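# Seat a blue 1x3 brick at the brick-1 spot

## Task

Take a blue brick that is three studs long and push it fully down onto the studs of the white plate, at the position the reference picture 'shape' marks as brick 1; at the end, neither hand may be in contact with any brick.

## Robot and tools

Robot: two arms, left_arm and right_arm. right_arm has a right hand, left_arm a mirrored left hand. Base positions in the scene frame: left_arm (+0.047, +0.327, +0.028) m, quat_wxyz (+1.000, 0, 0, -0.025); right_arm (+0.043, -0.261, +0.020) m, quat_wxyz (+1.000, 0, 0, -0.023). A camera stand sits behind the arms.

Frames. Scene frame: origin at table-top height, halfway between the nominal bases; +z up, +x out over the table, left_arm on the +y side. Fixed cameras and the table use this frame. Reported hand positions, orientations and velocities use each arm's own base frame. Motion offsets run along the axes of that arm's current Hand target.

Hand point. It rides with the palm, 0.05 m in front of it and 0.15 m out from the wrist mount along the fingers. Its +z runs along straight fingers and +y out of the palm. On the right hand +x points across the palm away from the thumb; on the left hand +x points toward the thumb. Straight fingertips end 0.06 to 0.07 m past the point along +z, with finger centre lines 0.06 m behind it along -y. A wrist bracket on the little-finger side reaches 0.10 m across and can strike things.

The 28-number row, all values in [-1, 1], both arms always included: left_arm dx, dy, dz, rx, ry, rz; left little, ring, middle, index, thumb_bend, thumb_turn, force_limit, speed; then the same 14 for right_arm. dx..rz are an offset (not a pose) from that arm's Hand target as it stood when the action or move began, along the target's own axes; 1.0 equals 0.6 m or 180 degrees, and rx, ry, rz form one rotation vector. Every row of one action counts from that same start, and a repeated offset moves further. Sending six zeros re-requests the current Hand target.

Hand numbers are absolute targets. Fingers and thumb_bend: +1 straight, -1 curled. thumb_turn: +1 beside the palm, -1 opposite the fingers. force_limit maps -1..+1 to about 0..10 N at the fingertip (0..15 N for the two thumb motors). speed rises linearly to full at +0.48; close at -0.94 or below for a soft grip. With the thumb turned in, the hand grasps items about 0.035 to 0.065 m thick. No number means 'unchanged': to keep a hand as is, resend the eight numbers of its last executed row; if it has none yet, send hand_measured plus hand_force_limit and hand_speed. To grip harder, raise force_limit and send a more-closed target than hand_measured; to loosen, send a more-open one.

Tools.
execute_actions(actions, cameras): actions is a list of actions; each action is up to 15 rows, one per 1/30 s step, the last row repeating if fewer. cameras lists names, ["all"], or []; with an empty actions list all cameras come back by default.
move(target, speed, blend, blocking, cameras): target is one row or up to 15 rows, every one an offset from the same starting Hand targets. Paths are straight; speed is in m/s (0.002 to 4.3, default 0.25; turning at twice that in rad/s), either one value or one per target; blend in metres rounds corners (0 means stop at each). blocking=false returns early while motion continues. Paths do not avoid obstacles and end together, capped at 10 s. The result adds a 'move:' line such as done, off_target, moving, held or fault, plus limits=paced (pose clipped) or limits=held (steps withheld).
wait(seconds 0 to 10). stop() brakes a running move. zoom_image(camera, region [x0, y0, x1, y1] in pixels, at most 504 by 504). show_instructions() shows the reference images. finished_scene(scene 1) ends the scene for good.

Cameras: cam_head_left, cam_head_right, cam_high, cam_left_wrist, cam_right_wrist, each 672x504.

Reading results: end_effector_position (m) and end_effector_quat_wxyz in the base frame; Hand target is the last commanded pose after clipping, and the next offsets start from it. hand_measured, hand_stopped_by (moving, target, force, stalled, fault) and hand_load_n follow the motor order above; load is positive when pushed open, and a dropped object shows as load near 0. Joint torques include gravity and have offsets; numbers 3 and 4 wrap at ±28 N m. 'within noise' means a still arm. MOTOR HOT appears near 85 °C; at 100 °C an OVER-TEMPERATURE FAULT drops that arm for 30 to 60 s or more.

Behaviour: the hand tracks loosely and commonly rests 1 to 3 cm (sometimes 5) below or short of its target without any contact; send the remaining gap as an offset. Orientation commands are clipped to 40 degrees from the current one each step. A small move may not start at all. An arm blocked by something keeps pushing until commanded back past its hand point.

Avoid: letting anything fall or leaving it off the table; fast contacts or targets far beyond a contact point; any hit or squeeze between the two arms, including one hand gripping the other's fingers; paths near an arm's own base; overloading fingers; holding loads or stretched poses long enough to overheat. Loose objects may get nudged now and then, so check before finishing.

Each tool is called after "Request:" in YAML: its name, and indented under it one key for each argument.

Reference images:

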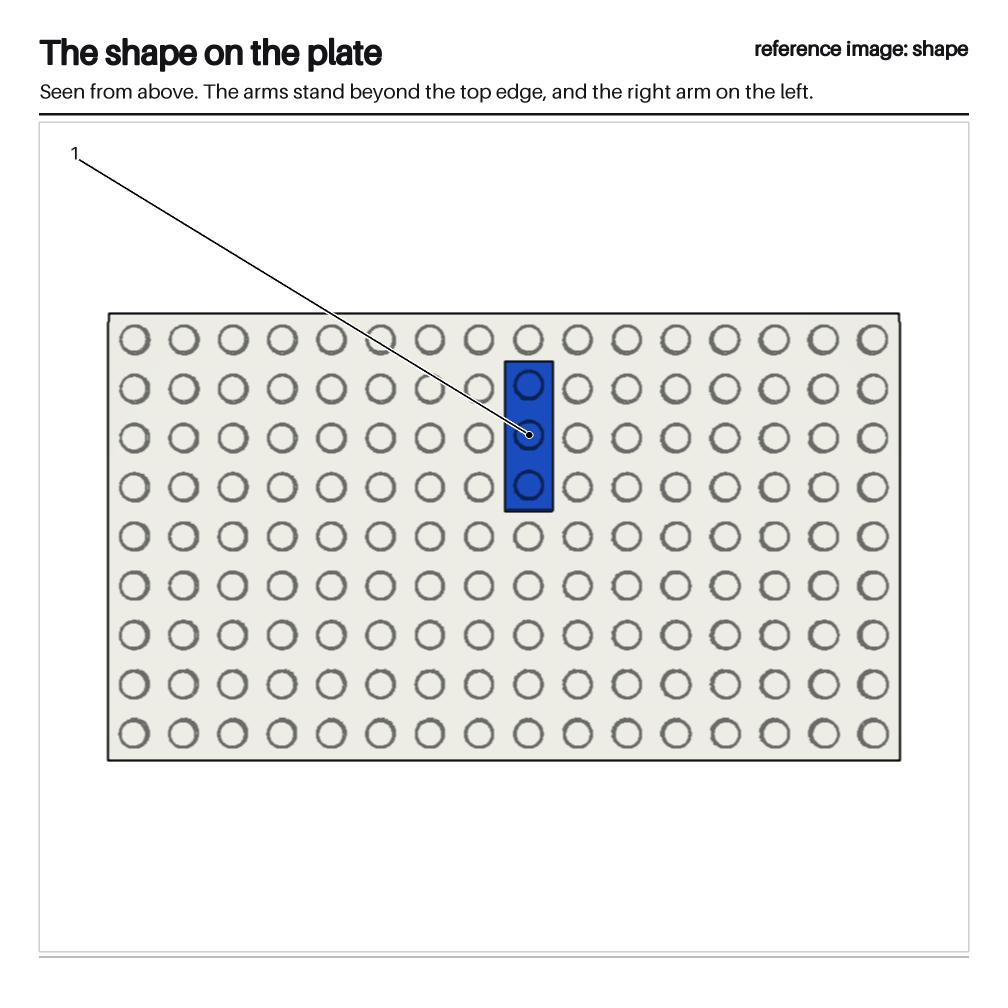

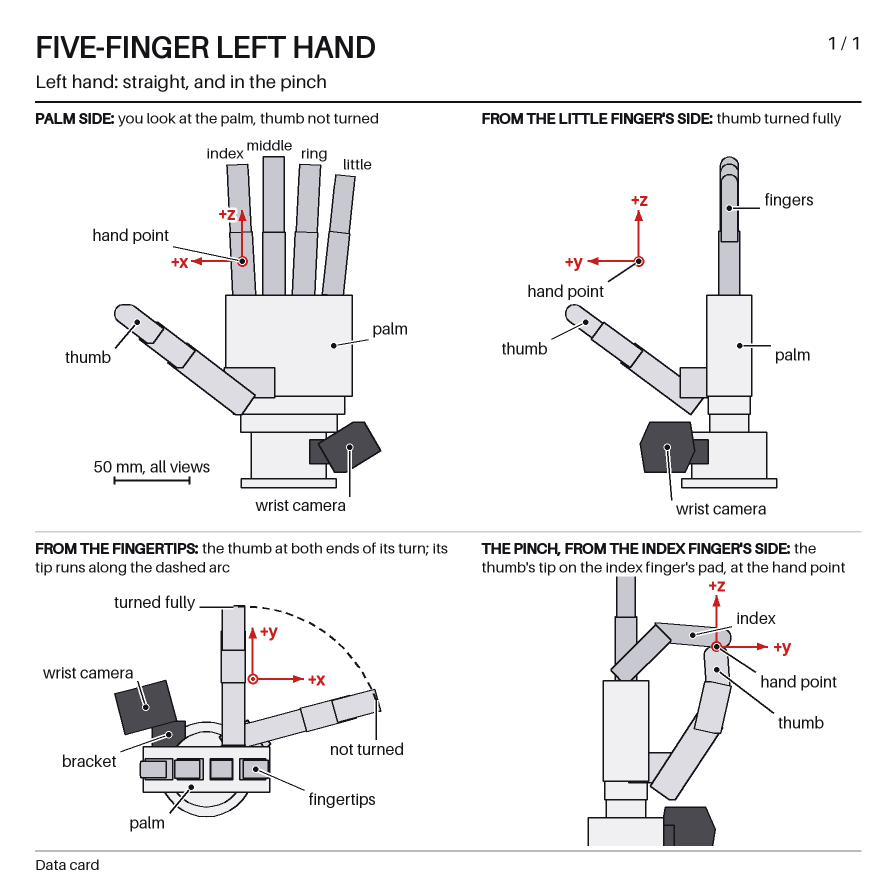

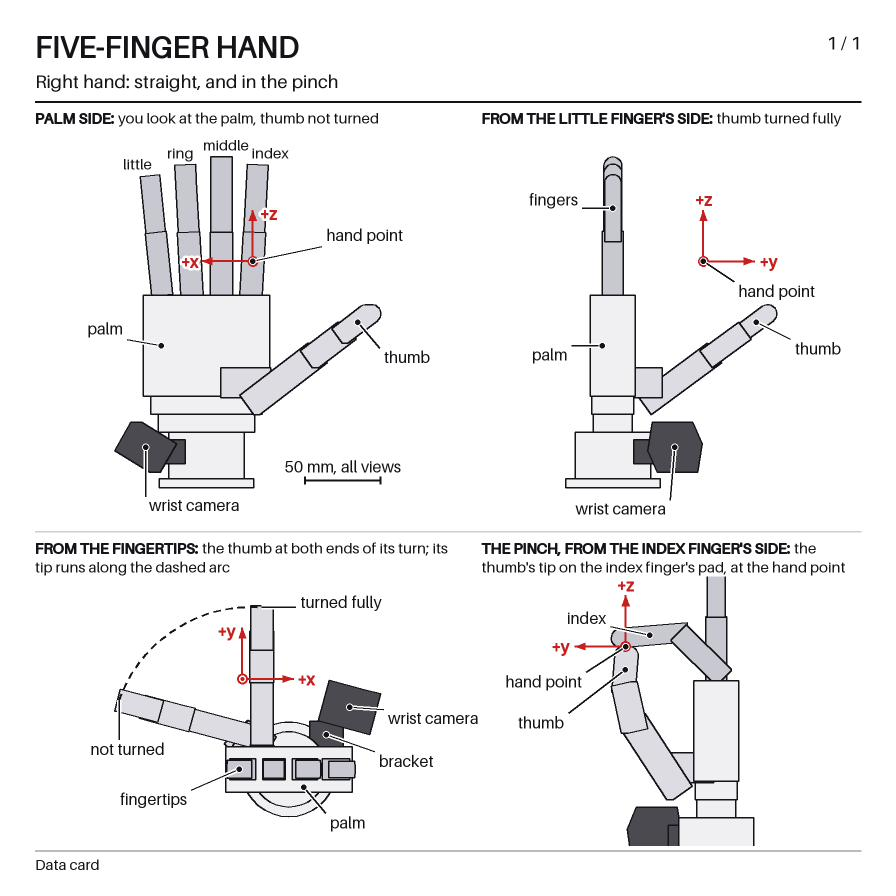

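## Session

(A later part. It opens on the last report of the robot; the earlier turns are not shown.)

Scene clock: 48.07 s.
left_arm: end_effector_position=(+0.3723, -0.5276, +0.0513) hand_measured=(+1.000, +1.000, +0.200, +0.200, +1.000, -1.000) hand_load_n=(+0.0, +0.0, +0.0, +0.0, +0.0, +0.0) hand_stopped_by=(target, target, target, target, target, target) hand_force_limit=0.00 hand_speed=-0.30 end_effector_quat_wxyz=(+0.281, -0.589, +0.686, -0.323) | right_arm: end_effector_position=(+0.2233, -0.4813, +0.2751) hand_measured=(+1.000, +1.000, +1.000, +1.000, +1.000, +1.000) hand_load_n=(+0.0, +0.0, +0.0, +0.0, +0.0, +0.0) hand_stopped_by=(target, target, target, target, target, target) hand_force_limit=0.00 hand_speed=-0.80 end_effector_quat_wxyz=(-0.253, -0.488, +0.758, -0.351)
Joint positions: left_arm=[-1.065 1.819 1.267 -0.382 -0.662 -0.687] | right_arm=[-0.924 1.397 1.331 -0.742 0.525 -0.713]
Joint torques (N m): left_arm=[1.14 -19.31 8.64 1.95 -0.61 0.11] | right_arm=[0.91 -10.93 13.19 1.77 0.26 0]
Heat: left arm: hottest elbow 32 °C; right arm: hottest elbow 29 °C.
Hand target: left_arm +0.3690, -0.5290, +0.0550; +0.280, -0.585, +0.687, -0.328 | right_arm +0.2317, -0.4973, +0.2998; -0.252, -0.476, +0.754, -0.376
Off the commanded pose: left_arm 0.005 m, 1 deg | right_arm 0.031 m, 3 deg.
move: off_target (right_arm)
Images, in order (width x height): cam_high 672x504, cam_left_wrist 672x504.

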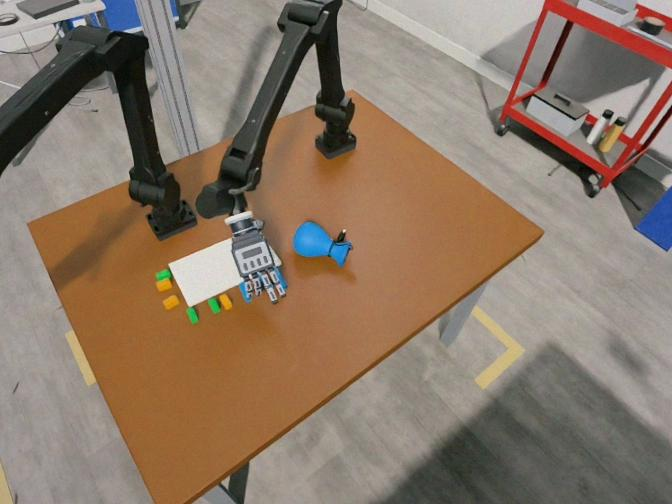

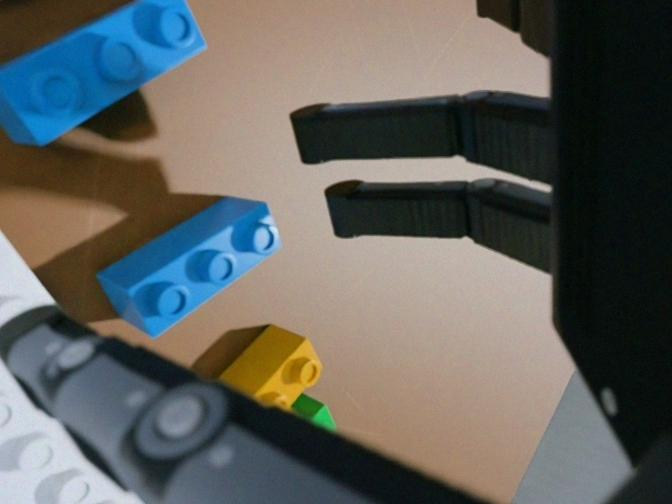

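Request:
move:
  target: [0.0337,0.021,0.021,0,0,0,1,1,0.2,0.2,1,-1,0,-0.3,0,0,0,0,0,0,1,1,1,1,1,1,0,-0.8]
  speed: 0.05
  cameras: ["cam_left_wrist","cam_high"]

Scene clock: 50.50 s.
left_arm: end_effector_position=(+0.3637, -0.5338, +0.0413) hand_measured=(+1.000, +1.000, +0.200, +0.200, +1.000, -1.000) hand_load_n=(+0.0, +0.0, +0.0, +0.0, +0.0, +0.0) hand_stopped_by=(target, target, target, target, target, target) hand_force_limit=0.00 hand_speed=-0.30 end_effector_quat_wxyz=(+0.284, -0.582, +0.691, -0.321) | right_arm: end_effector_position=(+0.2233, -0.4813, +0.2751) hand_measured=(+1.000, +1.000, +1.000, +1.000, +1.000, +1.000) hand_load_n=(+0.0, +0.0, +0.0, +0.0, +0.0, +0.0) hand_stopped_by=(target, target, target, target, target, target) hand_force_limit=0.00 hand_speed=-0.80 end_effector_quat_wxyz=(-0.253, -0.488, +0.758, -0.351)
Joint positions: left_arm=[-1.085 1.838 1.267 -0.373 -0.674 -0.687] | right_arm=[-0.924 1.397 1.331 -0.742 0.525 -0.713]
Joint torques (N m): left_arm=[1.67 -16.32 12.34 1.89 -0.54 -0.12] | right_arm=[0.91 -10.81 13.16 1.78 0.27 0]
Heat: left arm: hottest elbow 31 °C; right arm: hottest elbow 29 °C.
Hand target: left_arm +0.3676, -0.5493, +0.0373; +0.280, -0.585, +0.687, -0.328 | right_arm +0.2317, -0.4973, +0.2998; -0.252, -0.476, +0.754, -0.376
Off the commanded pose: left_arm 0.016 m, 1 deg | right_arm 0.031 m, 3 deg.
move: off_target (left_arm, right_arm)
Images, in order (width x height): cam_high 672x504, cam_left_wrist 672x504.

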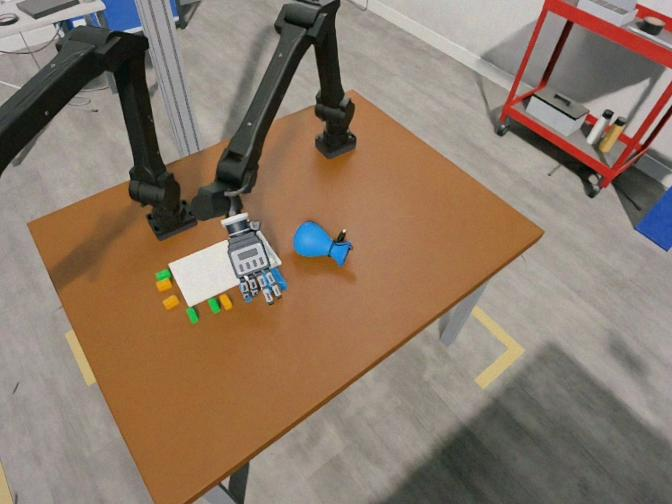

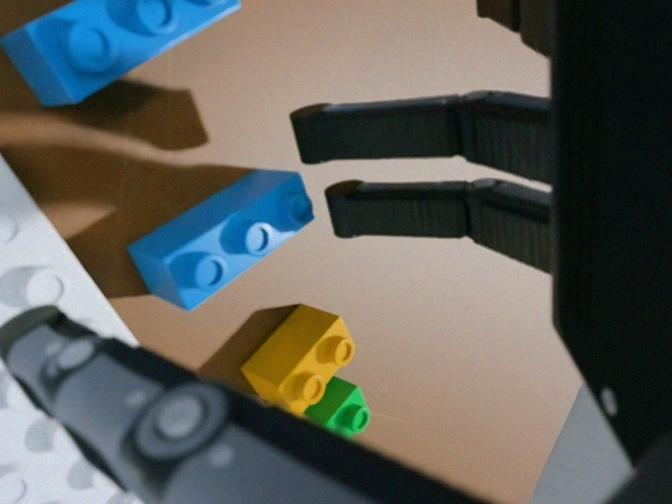

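Request:
zoom_image:
  camera: "cam_left_wrist"
  region: [100, 130, 380, 340]

Request:
zoom_image:
  camera: "cam_high"
  region: [220, 230, 310, 320]

Scaled by 1.800 from the camera's 672x504 image, which has a finer 960x720 frame.

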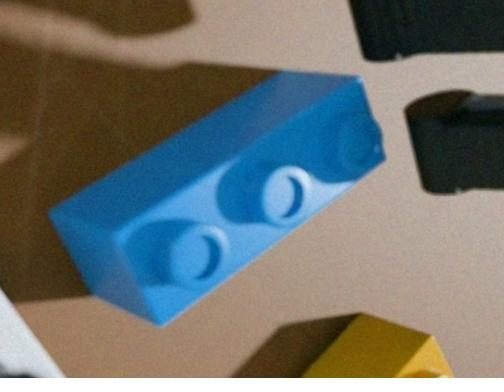

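Scaled by 5.600 from the camera's 672x504 image, which has a finer 960x720 frame.

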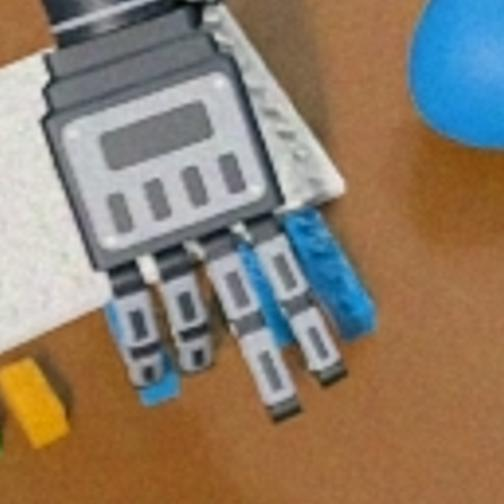

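Request:
move:
  target: [0.0082,-0.0368,0.0307,0,0,0,1,1,0.2,0.2,1,-1,0,-0.3,0,0,0,0,0,0,1,1,1,1,1,1,0,-0.8]
  speed: 0.05
  cameras: ["cam_left_wrist","cam_high"]

Scene clock: 59.07 s.
left_arm: end_effector_position=(+0.3853, -0.5469, +0.0475) hand_measured=(+1.000, +1.000, +0.200, +0.200, +1.000, -1.000) hand_load_n=(+0.0, +0.0, +0.0, +0.0, +0.0, +0.0) hand_stopped_by=(target, target, target, target, target, target) hand_force_limit=0.00 hand_speed=-0.30 end_effector_quat_wxyz=(+0.278, -0.589, +0.683, -0.330) | right_arm: end_effector_position=(+0.2233, -0.4813, +0.2751) hand_measured=(+1.000, +1.000, +1.000, +1.000, +1.000, +1.000) hand_load_n=(+0.0, +0.0, +0.0, +0.0, +0.0, +0.0) hand_stopped_by=(target, target, target, target, target, target) hand_force_limit=0.00 hand_speed=-0.80 end_effector_quat_wxyz=(-0.253, -0.488, +0.758, -0.351)
Joint positions: left_arm=[-1.061 1.87 1.327 -0.373 -0.658 -0.683] | right_arm=[-0.924 1.397 1.331 -0.742 0.525 -0.713]
Joint torques (N m): left_arm=[2.43 -15.38 13.52 1.35 -0.36 0.17] | right_arm=[0.97 -10.87 13.14 1.77 0.27 -0.01]
Motor temperatures (°C): left_arm=[19 19 31 21 18 20] | right_arm=[27 23 30 19 22 18]
Heat: left arm: hottest elbow 31 °C; right arm: hottest elbow 30 °C.
Hand target: left_arm +0.3948, -0.5585, +0.0430; +0.280, -0.585, +0.687, -0.328 | right_arm +0.2317, -0.4973, +0.2998; -0.252, -0.476, +0.754, -0.376
Off the commanded pose: left_arm 0.016 m, 1 deg | right_arm 0.031 m, 3 deg.
move: off_target (left_arm, right_arm)
Images, in order (width x height): cam_high 672x504, cam_left_wrist 672x504.

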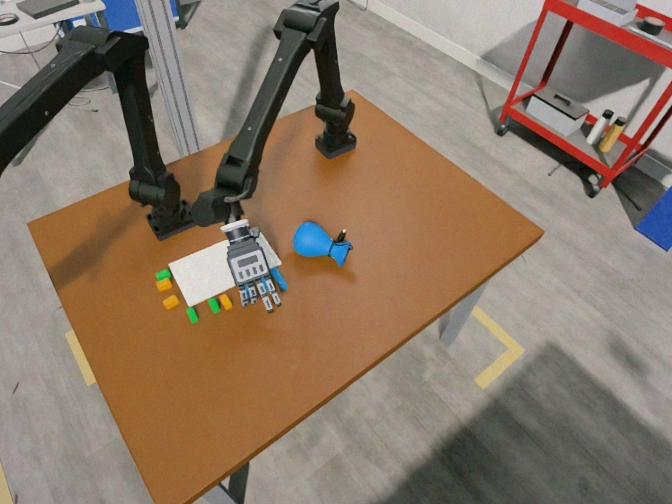

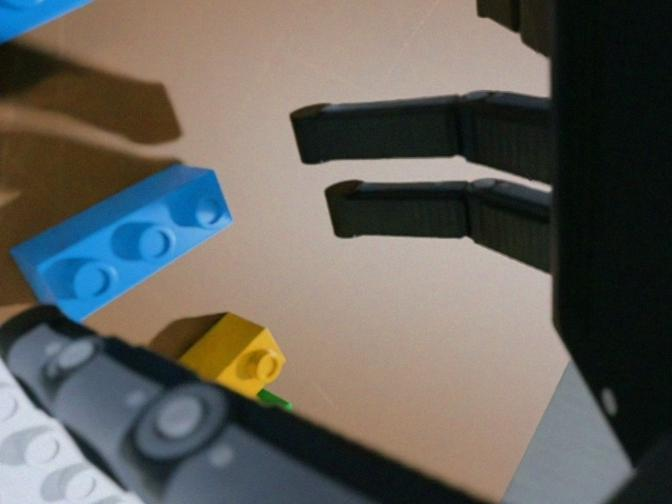

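Request:
zoom_image:
  camera: "cam_left_wrist"
  region: [0, 140, 280, 350]

Request:
zoom_image:
  camera: "cam_high"
  region: [220, 230, 310, 320]

Scaled by 1.800 from the camera's 672x504 image, which has a finer 960x720 frame.

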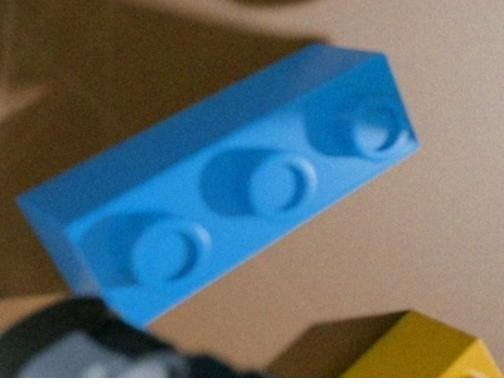

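Scaled by 5.600 from the camera's 672x504 image, which has a finer 960x720 frame.

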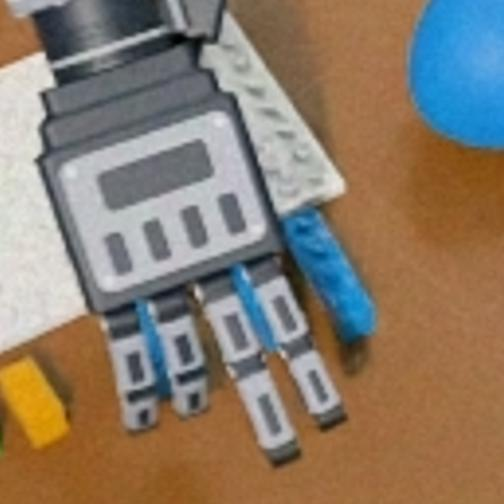

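Request:
move:
  target: [0,0.024,0.0194,0,0,0,1,1,0.2,0.2,1,-1,0,-0.3,0,0,0,0,0,0,1,1,1,1,1,1,0,-0.8]
  speed: 0.05
  cameras: ["cam_left_wrist","cam_high"]

Scene clock: 61.03 s.
left_arm: end_effector_position=(+0.3871, -0.5501, +0.0329) hand_measured=(+1.000, +1.000, +0.200, +0.200, +1.000, -1.000) hand_load_n=(+0.0, +0.0, +0.0, +0.0, +0.0, +0.0) hand_stopped_by=(target, target, target, target, target, target) hand_force_limit=0.00 hand_speed=-0.30 end_effector_quat_wxyz=(+0.279, -0.589, +0.683, -0.329) | right_arm: end_effector_position=(+0.2233, -0.4813, +0.2751) hand_measured=(+1.000, +1.000, +1.000, +1.000, +1.000, +1.000) hand_load_n=(+0.0, +0.0, +0.0, +0.0, +0.0, +0.0) hand_stopped_by=(target, target, target, target, target, target) hand_force_limit=0.00 hand_speed=-0.80 end_effector_quat_wxyz=(-0.253, -0.488, +0.758, -0.351)
Joint positions: left_arm=[-1.061 1.899 1.327 -0.346 -0.658 -0.683] | right_arm=[-0.924 1.397 1.331 -0.742 0.525 -0.713]
Joint torques (N m): left_arm=[2.32 -17.08 12.3 2.02 -0.41 0.13] | right_arm=[0.91 -10.87 13.15 1.77 0.25 0]
Heat: left arm: hottest elbow 31 °C; right arm: hottest elbow 30 °C.
Hand target: left_arm +0.3948, -0.5586, +0.0243; +0.280, -0.585, +0.687, -0.328 | right_arm +0.2317, -0.4973, +0.2998; -0.252, -0.476, +0.754, -0.376
Off the commanded pose: left_arm 0.014 m, 1 deg | right_arm 0.031 m, 3 deg.
move: off_target (left_arm, right_arm)
Images, in order (width x height): cam_high 672x504, cam_left_wrist 672x504.

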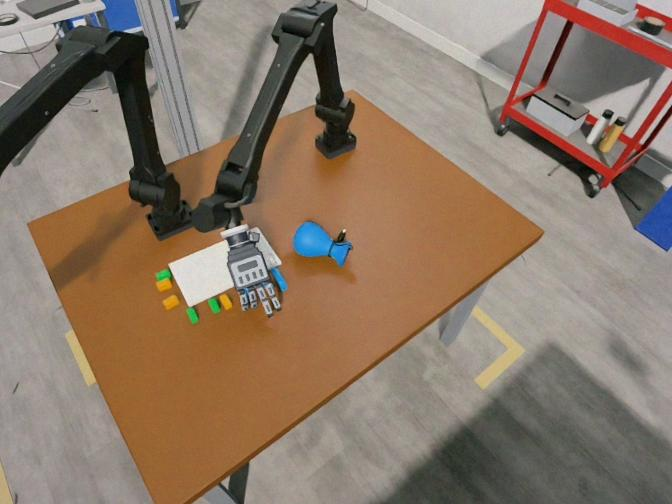

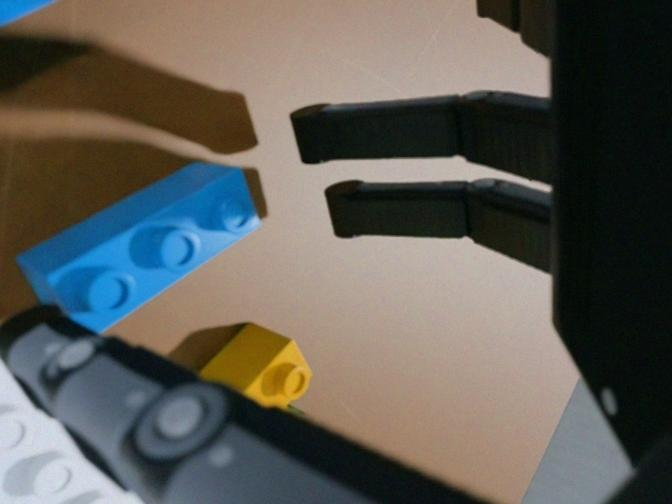

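Request:
zoom_image:
  camera: "cam_left_wrist"
  region: [0, 140, 280, 350]

Request:
zoom_image:
  camera: "cam_high"
  region: [220, 230, 310, 320]

Scaled by 1.800 from the camera's 672x504 image, which has a finer 960x720 frame.

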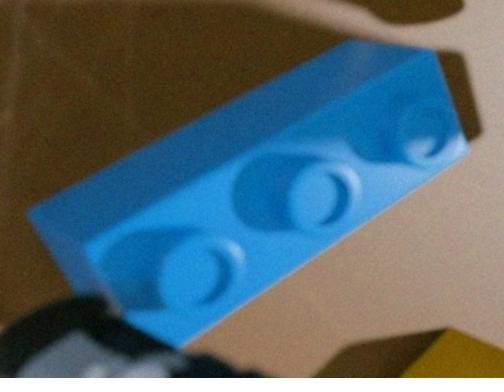

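Scaled by 5.600 from the camera's 672x504 image, which has a finer 960x720 frame.

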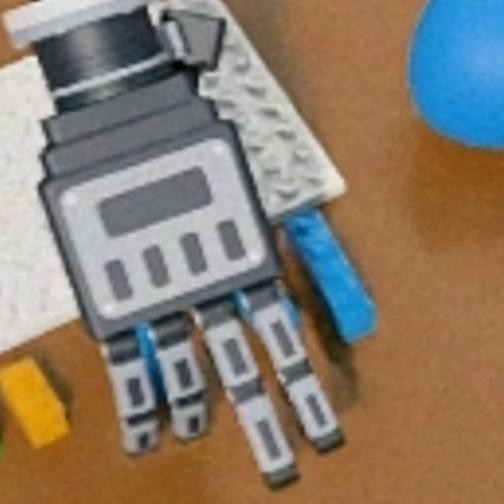

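Request:
move:
  target: [-0.0058,0.0148,0.0027,0,0,0,1,1,0.2,0.2,1,-1,0,-0.3,0,0,0,0,0,0,1,1,1,1,1,1,0,-0.8]
  speed: 0.04
  cameras: ["cam_left_wrist","cam_high"]

Scene clock: 65.63 s.
left_arm: end_effector_position=(+0.3895, -0.5545, +0.0361) hand_measured=(+1.000, +1.000, +0.200, +0.200, +1.000, -1.000) hand_load_n=(+0.0, +0.0, +0.0, +0.0, +0.0, +0.0) hand_stopped_by=(target, target, target, target, target, target) hand_force_limit=0.00 hand_speed=-0.30 end_effector_quat_wxyz=(+0.276, -0.590, +0.679, -0.339) | right_arm: end_effector_position=(+0.2233, -0.4813, +0.2751) hand_measured=(+1.000, +1.000, +1.000, +1.000, +1.000, +1.000) hand_load_n=(+0.0, +0.0, +0.0, +0.0, +0.0, +0.0) hand_stopped_by=(target, target, target, target, target, target) hand_force_limit=0.00 hand_speed=-0.80 end_effector_quat_wxyz=(-0.253, -0.488, +0.758, -0.351)
Joint positions: left_arm=[-1.061 1.899 1.327 -0.324 -0.658 -0.683] | right_arm=[-0.924 1.397 1.331 -0.742 0.525 -0.713]
Joint torques (N m): left_arm=[2.2 -16.03 10.18 1.84 -0.39 0.11] | right_arm=[0.85 -10.93 13.15 1.77 0.26 -0.02]
Heat: left arm: hottest elbow 31 °C; right arm: hottest elbow 31 °C.
Hand target: left_arm +0.3911, -0.5544, +0.0164; +0.280, -0.585, +0.687, -0.328 | right_arm +0.2317, -0.4973, +0.2998; -0.252, -0.476, +0.754, -0.376
Off the commanded pose: left_arm 0.020 m, 2 deg | right_arm 0.031 m, 3 deg.
move: off_target (left_arm, right_arm)
Images, in order (width x height): cam_high 672x504, cam_left_wrist 672x504.

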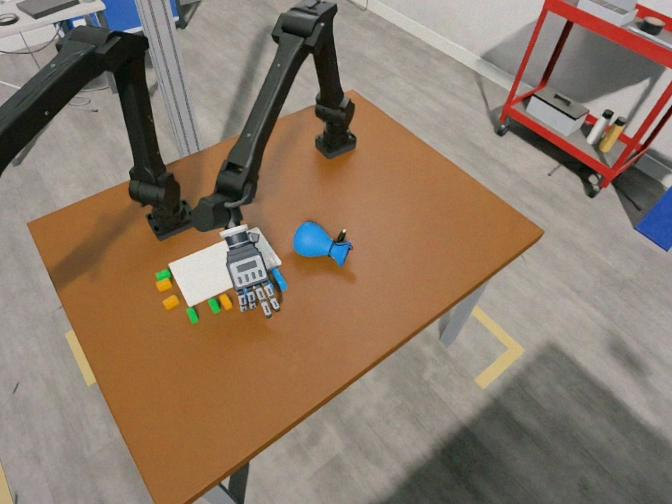

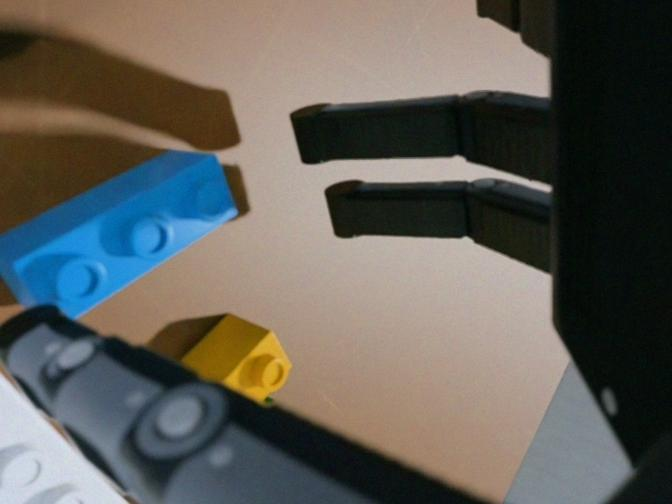

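Request:
move:
  target: [-0.0123,0.0172,-0.0028,-0.0095,-0.0075,0.0093,1,1,0.2,0.2,1,-1,0,-0.3,0,0,0,0,0,0,1,1,1,1,1,1,0,-0.8]
  speed: 0.04
  cameras: ["cam_left_wrist","cam_high"]

Scene clock: 68.77 s.
left_arm: end_effector_position=(+0.3863, -0.5488, +0.0320) hand_measured=(+1.000, +1.000, +0.200, +0.200, +1.000, -1.000) hand_load_n=(+0.0, +0.0, +0.0, +0.0, +0.0, +0.0) hand_stopped_by=(target, target, target, target, target, target) hand_force_limit=0.00 hand_speed=-0.30 end_effector_quat_wxyz=(+0.279, -0.589, +0.685, -0.326) | right_arm: end_effector_position=(+0.2233, -0.4813, +0.2751) hand_measured=(+1.000, +1.000, +1.000, +1.000, +1.000, +1.000) hand_load_n=(+0.0, +0.0, +0.0, +0.0, +0.0, +0.0) hand_stopped_by=(target, target, target, target, target, target) hand_force_limit=0.00 hand_speed=-0.80 end_effector_quat_wxyz=(-0.253, -0.488, +0.758, -0.351)
Joint positions: left_arm=[-1.061 1.899 1.327 -0.353 -0.658 -0.683] | right_arm=[-0.924 1.397 1.331 -0.742 0.525 -0.713]
Joint torques (N m): left_arm=[1.44 -16.09 10.03 1.2 -0.51 0.09] | right_arm=[0.97 -10.93 13.19 1.77 0.27 0]
Heat: left arm: hottest elbow 31 °C; right arm: hottest elbow 31 °C.
Hand target: left_arm +0.3846, -0.5459, +0.0094; +0.284, -0.583, +0.697, -0.307 | right_arm +0.2317, -0.4973, +0.2998; -0.252, -0.476, +0.754, -0.376
Off the commanded pose: left_arm 0.023 m, 3 deg | right_arm 0.031 m, 3 deg.
move: off_target (left_arm, right_arm)
Images, in order (width x height): cam_high 672x504, cam_left_wrist 672x504.

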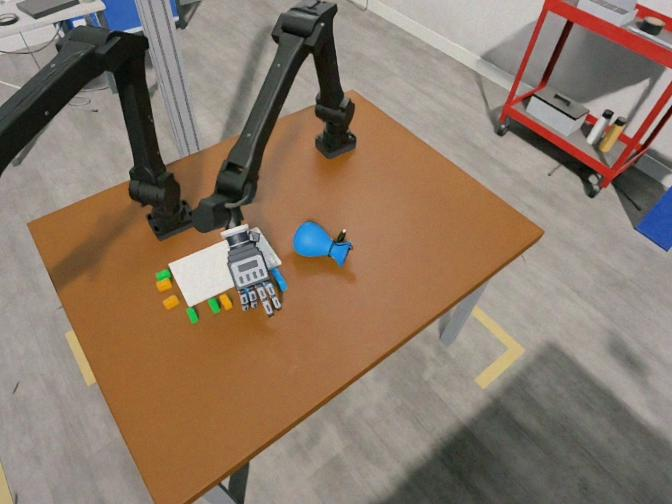

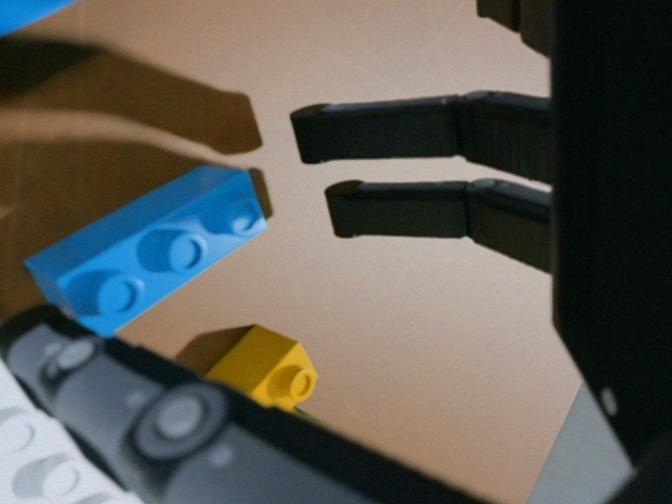

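Request:
move:
  target: [-0.0057,0.0158,0.0068,-0.0059,-0.0047,0.0058,1,1,0.2,0.2,1,-1,0,-0.3,0,0,0,0,0,0,1,1,1,1,1,1,0,-0.8]
  speed: 0.04
  cameras: ["cam_left_wrist"]

Scene clock: 71.23 s.
left_arm: end_effector_position=(+0.3837, -0.5439, +0.0219) hand_measured=(+1.000, +1.000, +0.200, +0.200, +1.000, -1.000) hand_load_n=(+0.0, -0.5, +0.0, +0.0, +0.0, +0.0) hand_stopped_by=(target, target, target, target, target, target) hand_force_limit=0.00 hand_speed=-0.30 end_effector_quat_wxyz=(+0.282, -0.588, +0.691, -0.312) | right_arm: end_effector_position=(+0.2233, -0.4813, +0.2751) hand_measured=(+1.000, +1.000, +1.000, +1.000, +1.000, +1.000) hand_load_n=(+0.0, +0.0, +0.0, +0.0, +0.0, +0.0) hand_stopped_by=(target, target, target, target, target, target) hand_force_limit=0.00 hand_speed=-0.80 end_effector_quat_wxyz=(-0.253, -0.488, +0.758, -0.351)
Joint positions: left_arm=[-1.061 1.911 1.327 -0.371 -0.658 -0.683] | right_arm=[-0.924 1.397 1.331 -0.742 0.525 -0.713]
Joint torques (N m): left_arm=[1.55 -16.62 10.14 0.87 -0.43 0.1] | right_arm=[0.97 -10.99 13.22 1.76 0.26 -0.01]
Heat: left arm: hottest elbow 31 °C; right arm: hottest elbow 31 °C.
Hand target: left_arm +0.3822, -0.5416, -0.0004; +0.287, -0.581, +0.703, -0.293 | right_arm +0.2317, -0.4973, +0.2998; -0.252, -0.476, +0.754, -0.376
Off the commanded pose: left_arm 0.022 m, 3 deg | right_arm 0.031 m, 3 deg.
move: off_target (left_arm, right_arm)
Images, in order (width x height): cam_left_wrist 672x504.

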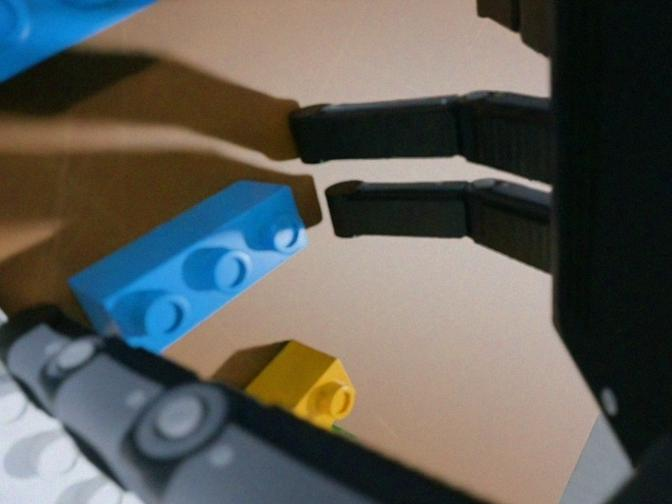

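Request:
execute_actions:
  actions:
    - [[0,0,0,0,0,0,1,1,-0.2,-0.2,1,-1,-0.4,-0.92,0,0,0,0,0,0,1,1,1,1,1,1,0,-0.8]]
  cameras: ["cam_left_wrist"]

Scene clock: 75.20 s.
left_arm: end_effector_position=(+0.3835, -0.5436, +0.0215) hand_measured=(+1.000, +1.000, -0.126, -0.164, +1.000, -1.000) hand_load_n=(+0.0, +0.0, +3.0, +3.0, +1.0, +0.0) hand_stopped_by=(target, target, force, force, target, target) hand_force_limit=-0.40 hand_speed=-0.92 end_effector_quat_wxyz=(+0.282, -0.588, +0.691, -0.312) | right_arm: end_effector_position=(+0.2233, -0.4813, +0.2751) hand_measured=(+1.000, +1.000, +1.000, +1.000, +1.000, +1.000) hand_load_n=(+0.0, +0.0, +0.0, +0.0, +0.0, +0.0) hand_stopped_by=(target, target, target, target, target, target) hand_force_limit=0.00 hand_speed=-0.80 end_effector_quat_wxyz=(-0.253, -0.488, +0.758, -0.351)
Joint positions: left_arm=[-1.061 1.911 1.327 -0.372 -0.658 -0.683] | right_arm=[-0.924 1.397 1.331 -0.742 0.525 -0.713]
Joint torques (N m): left_arm=[1.85 -16.26 10.1 0.88 -0.46 0.16] | right_arm=[0.85 -10.87 13.14 1.74 0.27 -0.01]
Heat: left arm: hottest elbow 31 °C; right arm: hottest elbow 32 °C.
Hand target: left_arm +0.3822, -0.5417, -0.0003; +0.287, -0.581, +0.703, -0.294 | right_arm +0.2317, -0.4973, +0.2998; -0.252, -0.476, +0.754, -0.376
Off the commanded pose: left_arm 0.022 m, 3 deg | right_arm 0.031 m, 3 deg.
Images, in order (width x height): cam_left_wrist 672x504.

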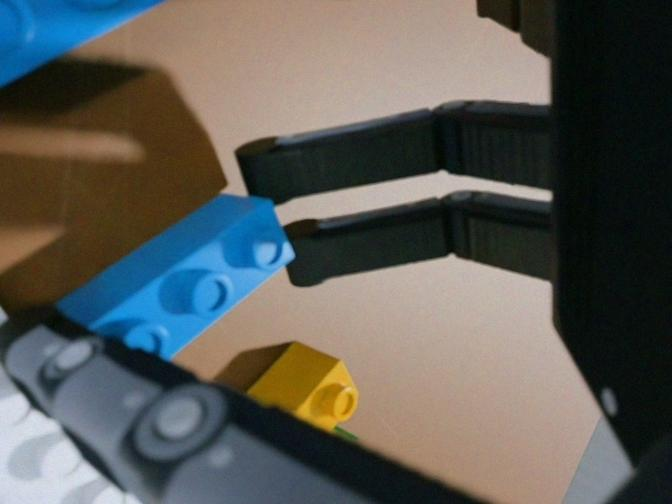

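Request:
move:
  target: [-0.0103,-0.1245,-0.1106,0,0,0,1,1,-0.2,-0.2,1,-1,-0.4,-0.92,0,0,0,0,0,0,1,1,1,1,1,1,0,-0.8]
  speed: 0.08
  cameras: ["cam_left_wrist","cam_head_left"]

Scene clock: 79.43 s.
left_arm: end_effector_position=(+0.3771, -0.5259, +0.0766) hand_measured=(+1.000, +1.000, -0.126, -0.164, +1.000, -1.000) hand_load_n=(+0.0, +0.0, +3.5, +3.0, +1.0, +0.0) hand_stopped_by=(target, target, force, force, target, target) hand_force_limit=-0.40 hand_speed=-0.92 end_effector_quat_wxyz=(+0.290, -0.585, +0.705, -0.276) | right_arm: end_effector_position=(+0.2233, -0.4813, +0.2751) hand_measured=(+1.000, +1.000, +1.000, +1.000, +1.000, +1.000) hand_load_n=(+0.0, +0.0, -0.5, +0.0, +0.0, +0.0) hand_stopped_by=(target, target, target, target, target, target) hand_force_limit=0.00 hand_speed=-0.80 end_effector_quat_wxyz=(-0.253, -0.488, +0.758, -0.351)
Joint positions: left_arm=[-1.057 1.83 1.398 -0.602 -0.66 -0.683] | right_arm=[-0.924 1.397 1.331 -0.742 0.525 -0.713]
Joint torques (N m): left_arm=[2.08 -19.84 14.08 0.91 -0.39 0.16] | right_arm=[0.85 -10.93 13.2 1.77 0.27 -0.01]
Heat: left arm: hottest elbow 31 °C; right arm: hottest elbow 32 °C.
Hand target: left_arm +0.3822, -0.5416, +0.0997; +0.287, -0.581, +0.703, -0.294 | right_arm +0.2317, -0.4973, +0.2998; -0.252, -0.476, +0.754, -0.376
Off the commanded pose: left_arm 0.028 m, 2 deg | right_arm 0.031 m, 3 deg.
move: off_target (left_arm, right_arm)
Images, in order (width x height): cam_head_left 672x504, cam_left_wrist 672x504.

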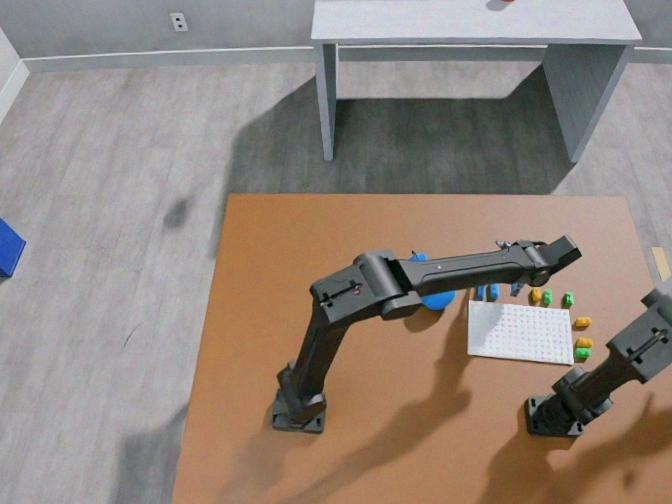

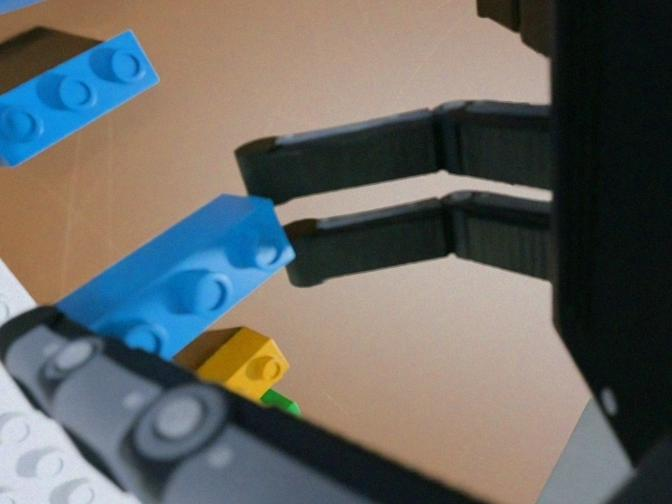

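Request:
zoom_image:
  camera: "cam_left_wrist"
  region: [0, 150, 340, 405]

Request:
zoom_image:
  camera: "cam_head_left"
  region: [440, 220, 610, 400]

Scaled by 1.482 from the camera's 672x504 image, which has a finer 960x720 frame.

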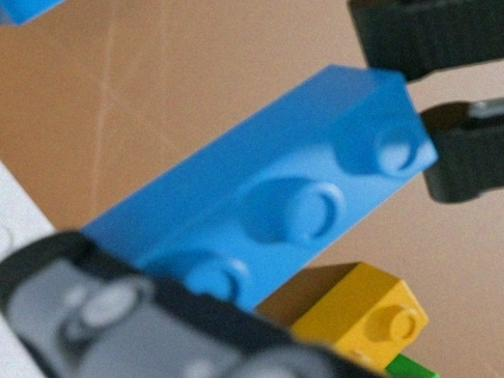

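Scaled by 2.800 from the camera's 672x504 image, which has a finer 960x720 frame.

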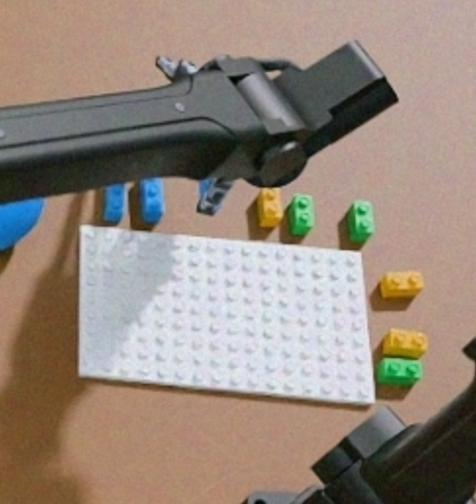

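Request:
move:
  target: [0.0242,0.1462,-0.1677,0.0059,-0.0177,-0.0318,1,1,-0.2,-0.2,1,-1,-0.4,-0.92,0,0,0,0,0,0,1,1,1,1,1,1,0,-0.8]
  speed: 0.1
  cameras: ["all"]

Scene clock: 88.83 s.
left_arm: end_effector_position=(+0.2497, -0.5368, +0.0972) hand_measured=(+1.000, +1.000, -0.126, -0.164, +1.000, -1.000) hand_load_n=(+0.0, +0.0, +3.5, +3.0, +1.5, -0.5) hand_stopped_by=(target, target, force, force, target, target) hand_force_limit=-0.40 hand_speed=-0.92 end_effector_quat_wxyz=(-0.298, +0.616, -0.666, +0.296) | right_arm: end_effector_position=(+0.2233, -0.4813, +0.2751) hand_measured=(+1.000, +1.000, +1.000, +1.000, +1.000, +1.000) hand_load_n=(+0.0, +0.0, +0.0, +0.0, +0.0, +0.0) hand_stopped_by=(target, target, target, target, target, target) hand_force_limit=0.00 hand_speed=-0.80 end_effector_quat_wxyz=(-0.253, -0.488, +0.758, -0.351)
Joint positions: left_arm=[-1.295 1.732 1.317 -0.81 -0.813 -1.067] | right_arm=[-0.924 1.397 1.331 -0.742 0.525 -0.713]
Joint torques (N m): left_arm=[1.14 -18.02 9.18 0.9 -0.68 -0.2] | right_arm=[0.97 -10.99 13.19 1.8 0.26 -0.02]
Heat: left arm: hottest elbow 32 °C; right arm: hottest elbow 32 °C.
Hand target: left_arm +0.2480, -0.5347, +0.1003; -0.296, +0.621, -0.662, +0.298 | right_arm +0.2317, -0.4973, +0.2998; -0.252, -0.476, +0.754, -0.376
Off the commanded pose: left_arm 0.004 m, 1 deg | right_arm 0.031 m, 3 deg.
move: off_target (right_arm)

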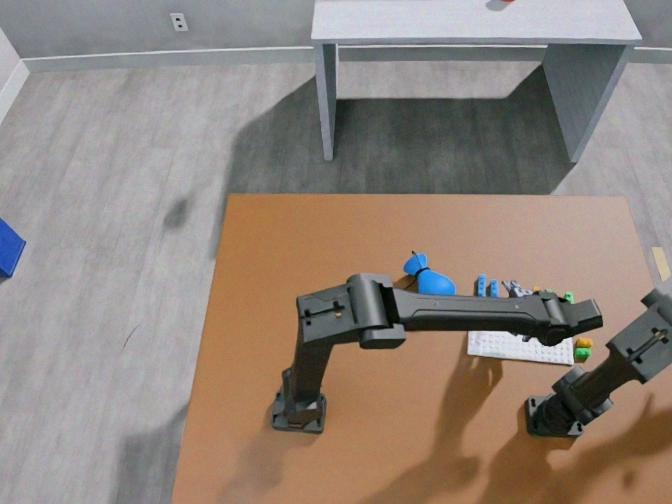

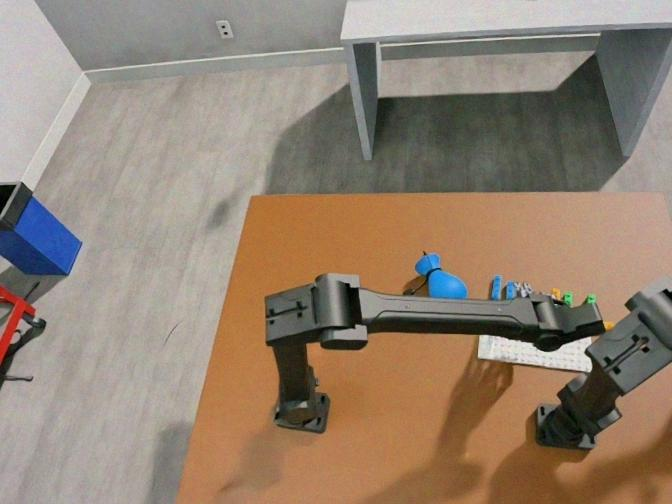

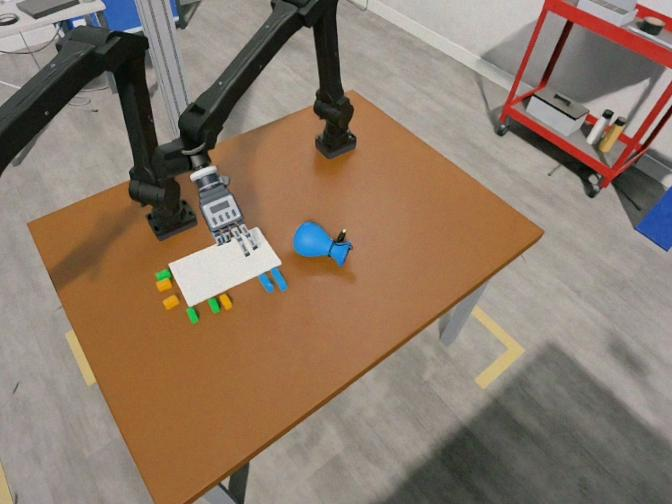

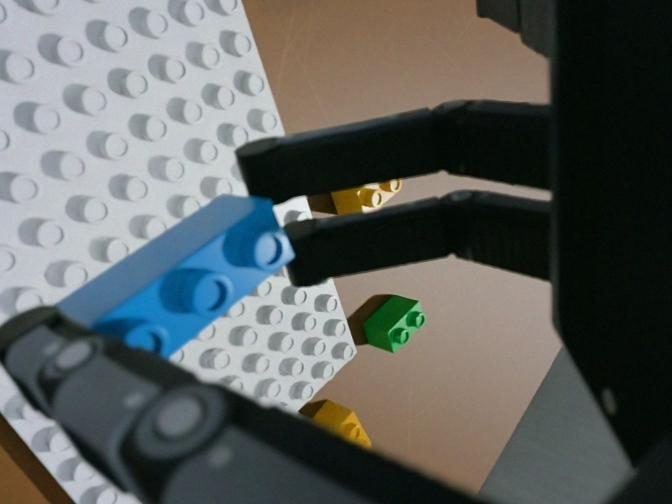

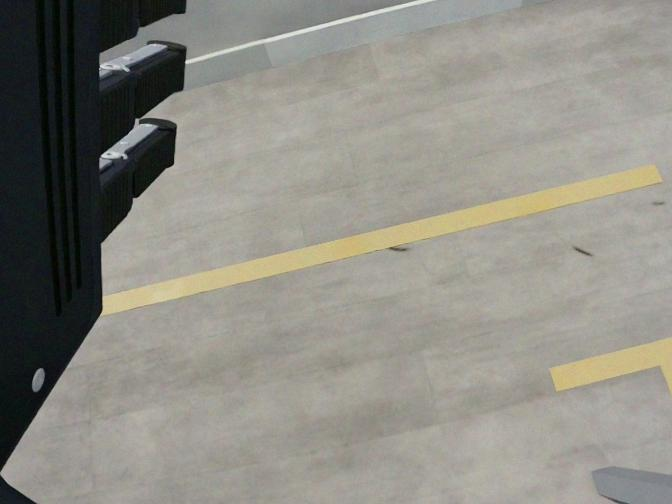

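Request:
zoom_image:
  camera: "cam_left_wrist"
  region: [0, 0, 380, 504]

Request:
zoom_image:
  camera: "cam_head_left"
  region: [450, 270, 600, 380]

Request:
zoom_image:
  camera: "cam_high"
  region: [140, 160, 300, 330]

Scaled by 1.000.

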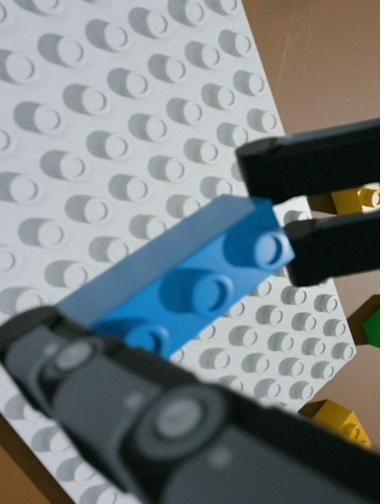

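Scaled by 3.360 from the camera's 672x504 image, which has a finer 960x720 frame.

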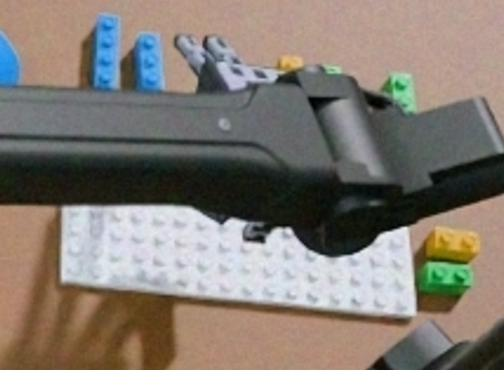

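Scaled by 2.965 from the camera's 672x504 image, which has a finer 960x720 frame.

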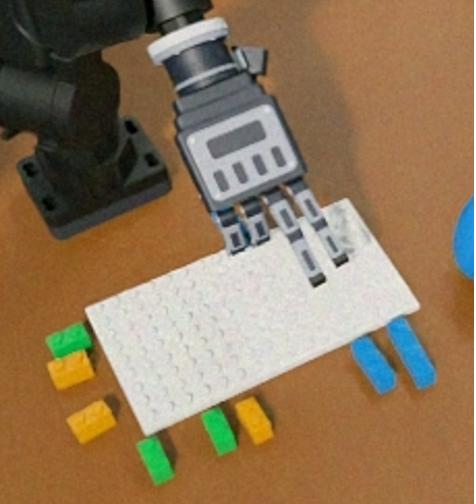

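Request:
zoom_image:
  camera: "cam_left_wrist"
  region: [180, 200, 380, 420]

Request:
zoom_image:
  camera: "cam_left_wrist"
  region: [0, 0, 280, 320]

Request:
zoom_image:
  camera: "cam_left_wrist"
  region: [0, 280, 240, 504]

Scaled by 2.291 from the camera's 672x504 image, which has a finer 960x720 frame.

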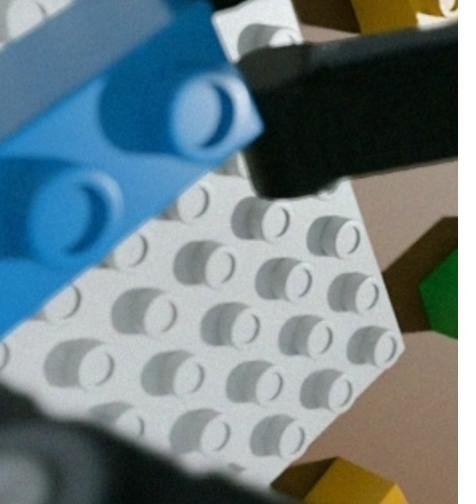

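Scaled by 1.575 from the camera's 672x504 image, which has a finer 960x720 frame.

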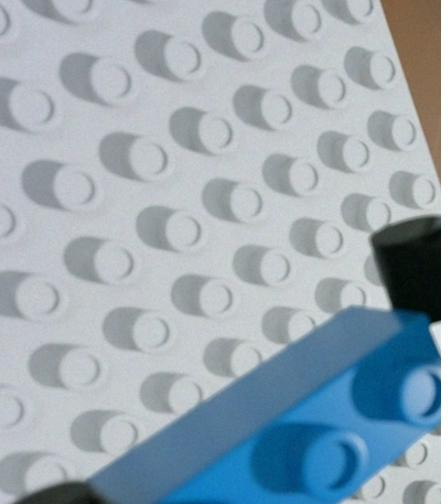

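Scaled by 2.100 from the camera's 672x504 image, which has a finer 960x720 frame.

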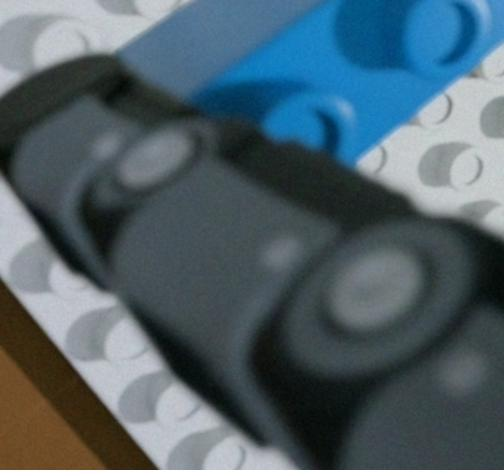

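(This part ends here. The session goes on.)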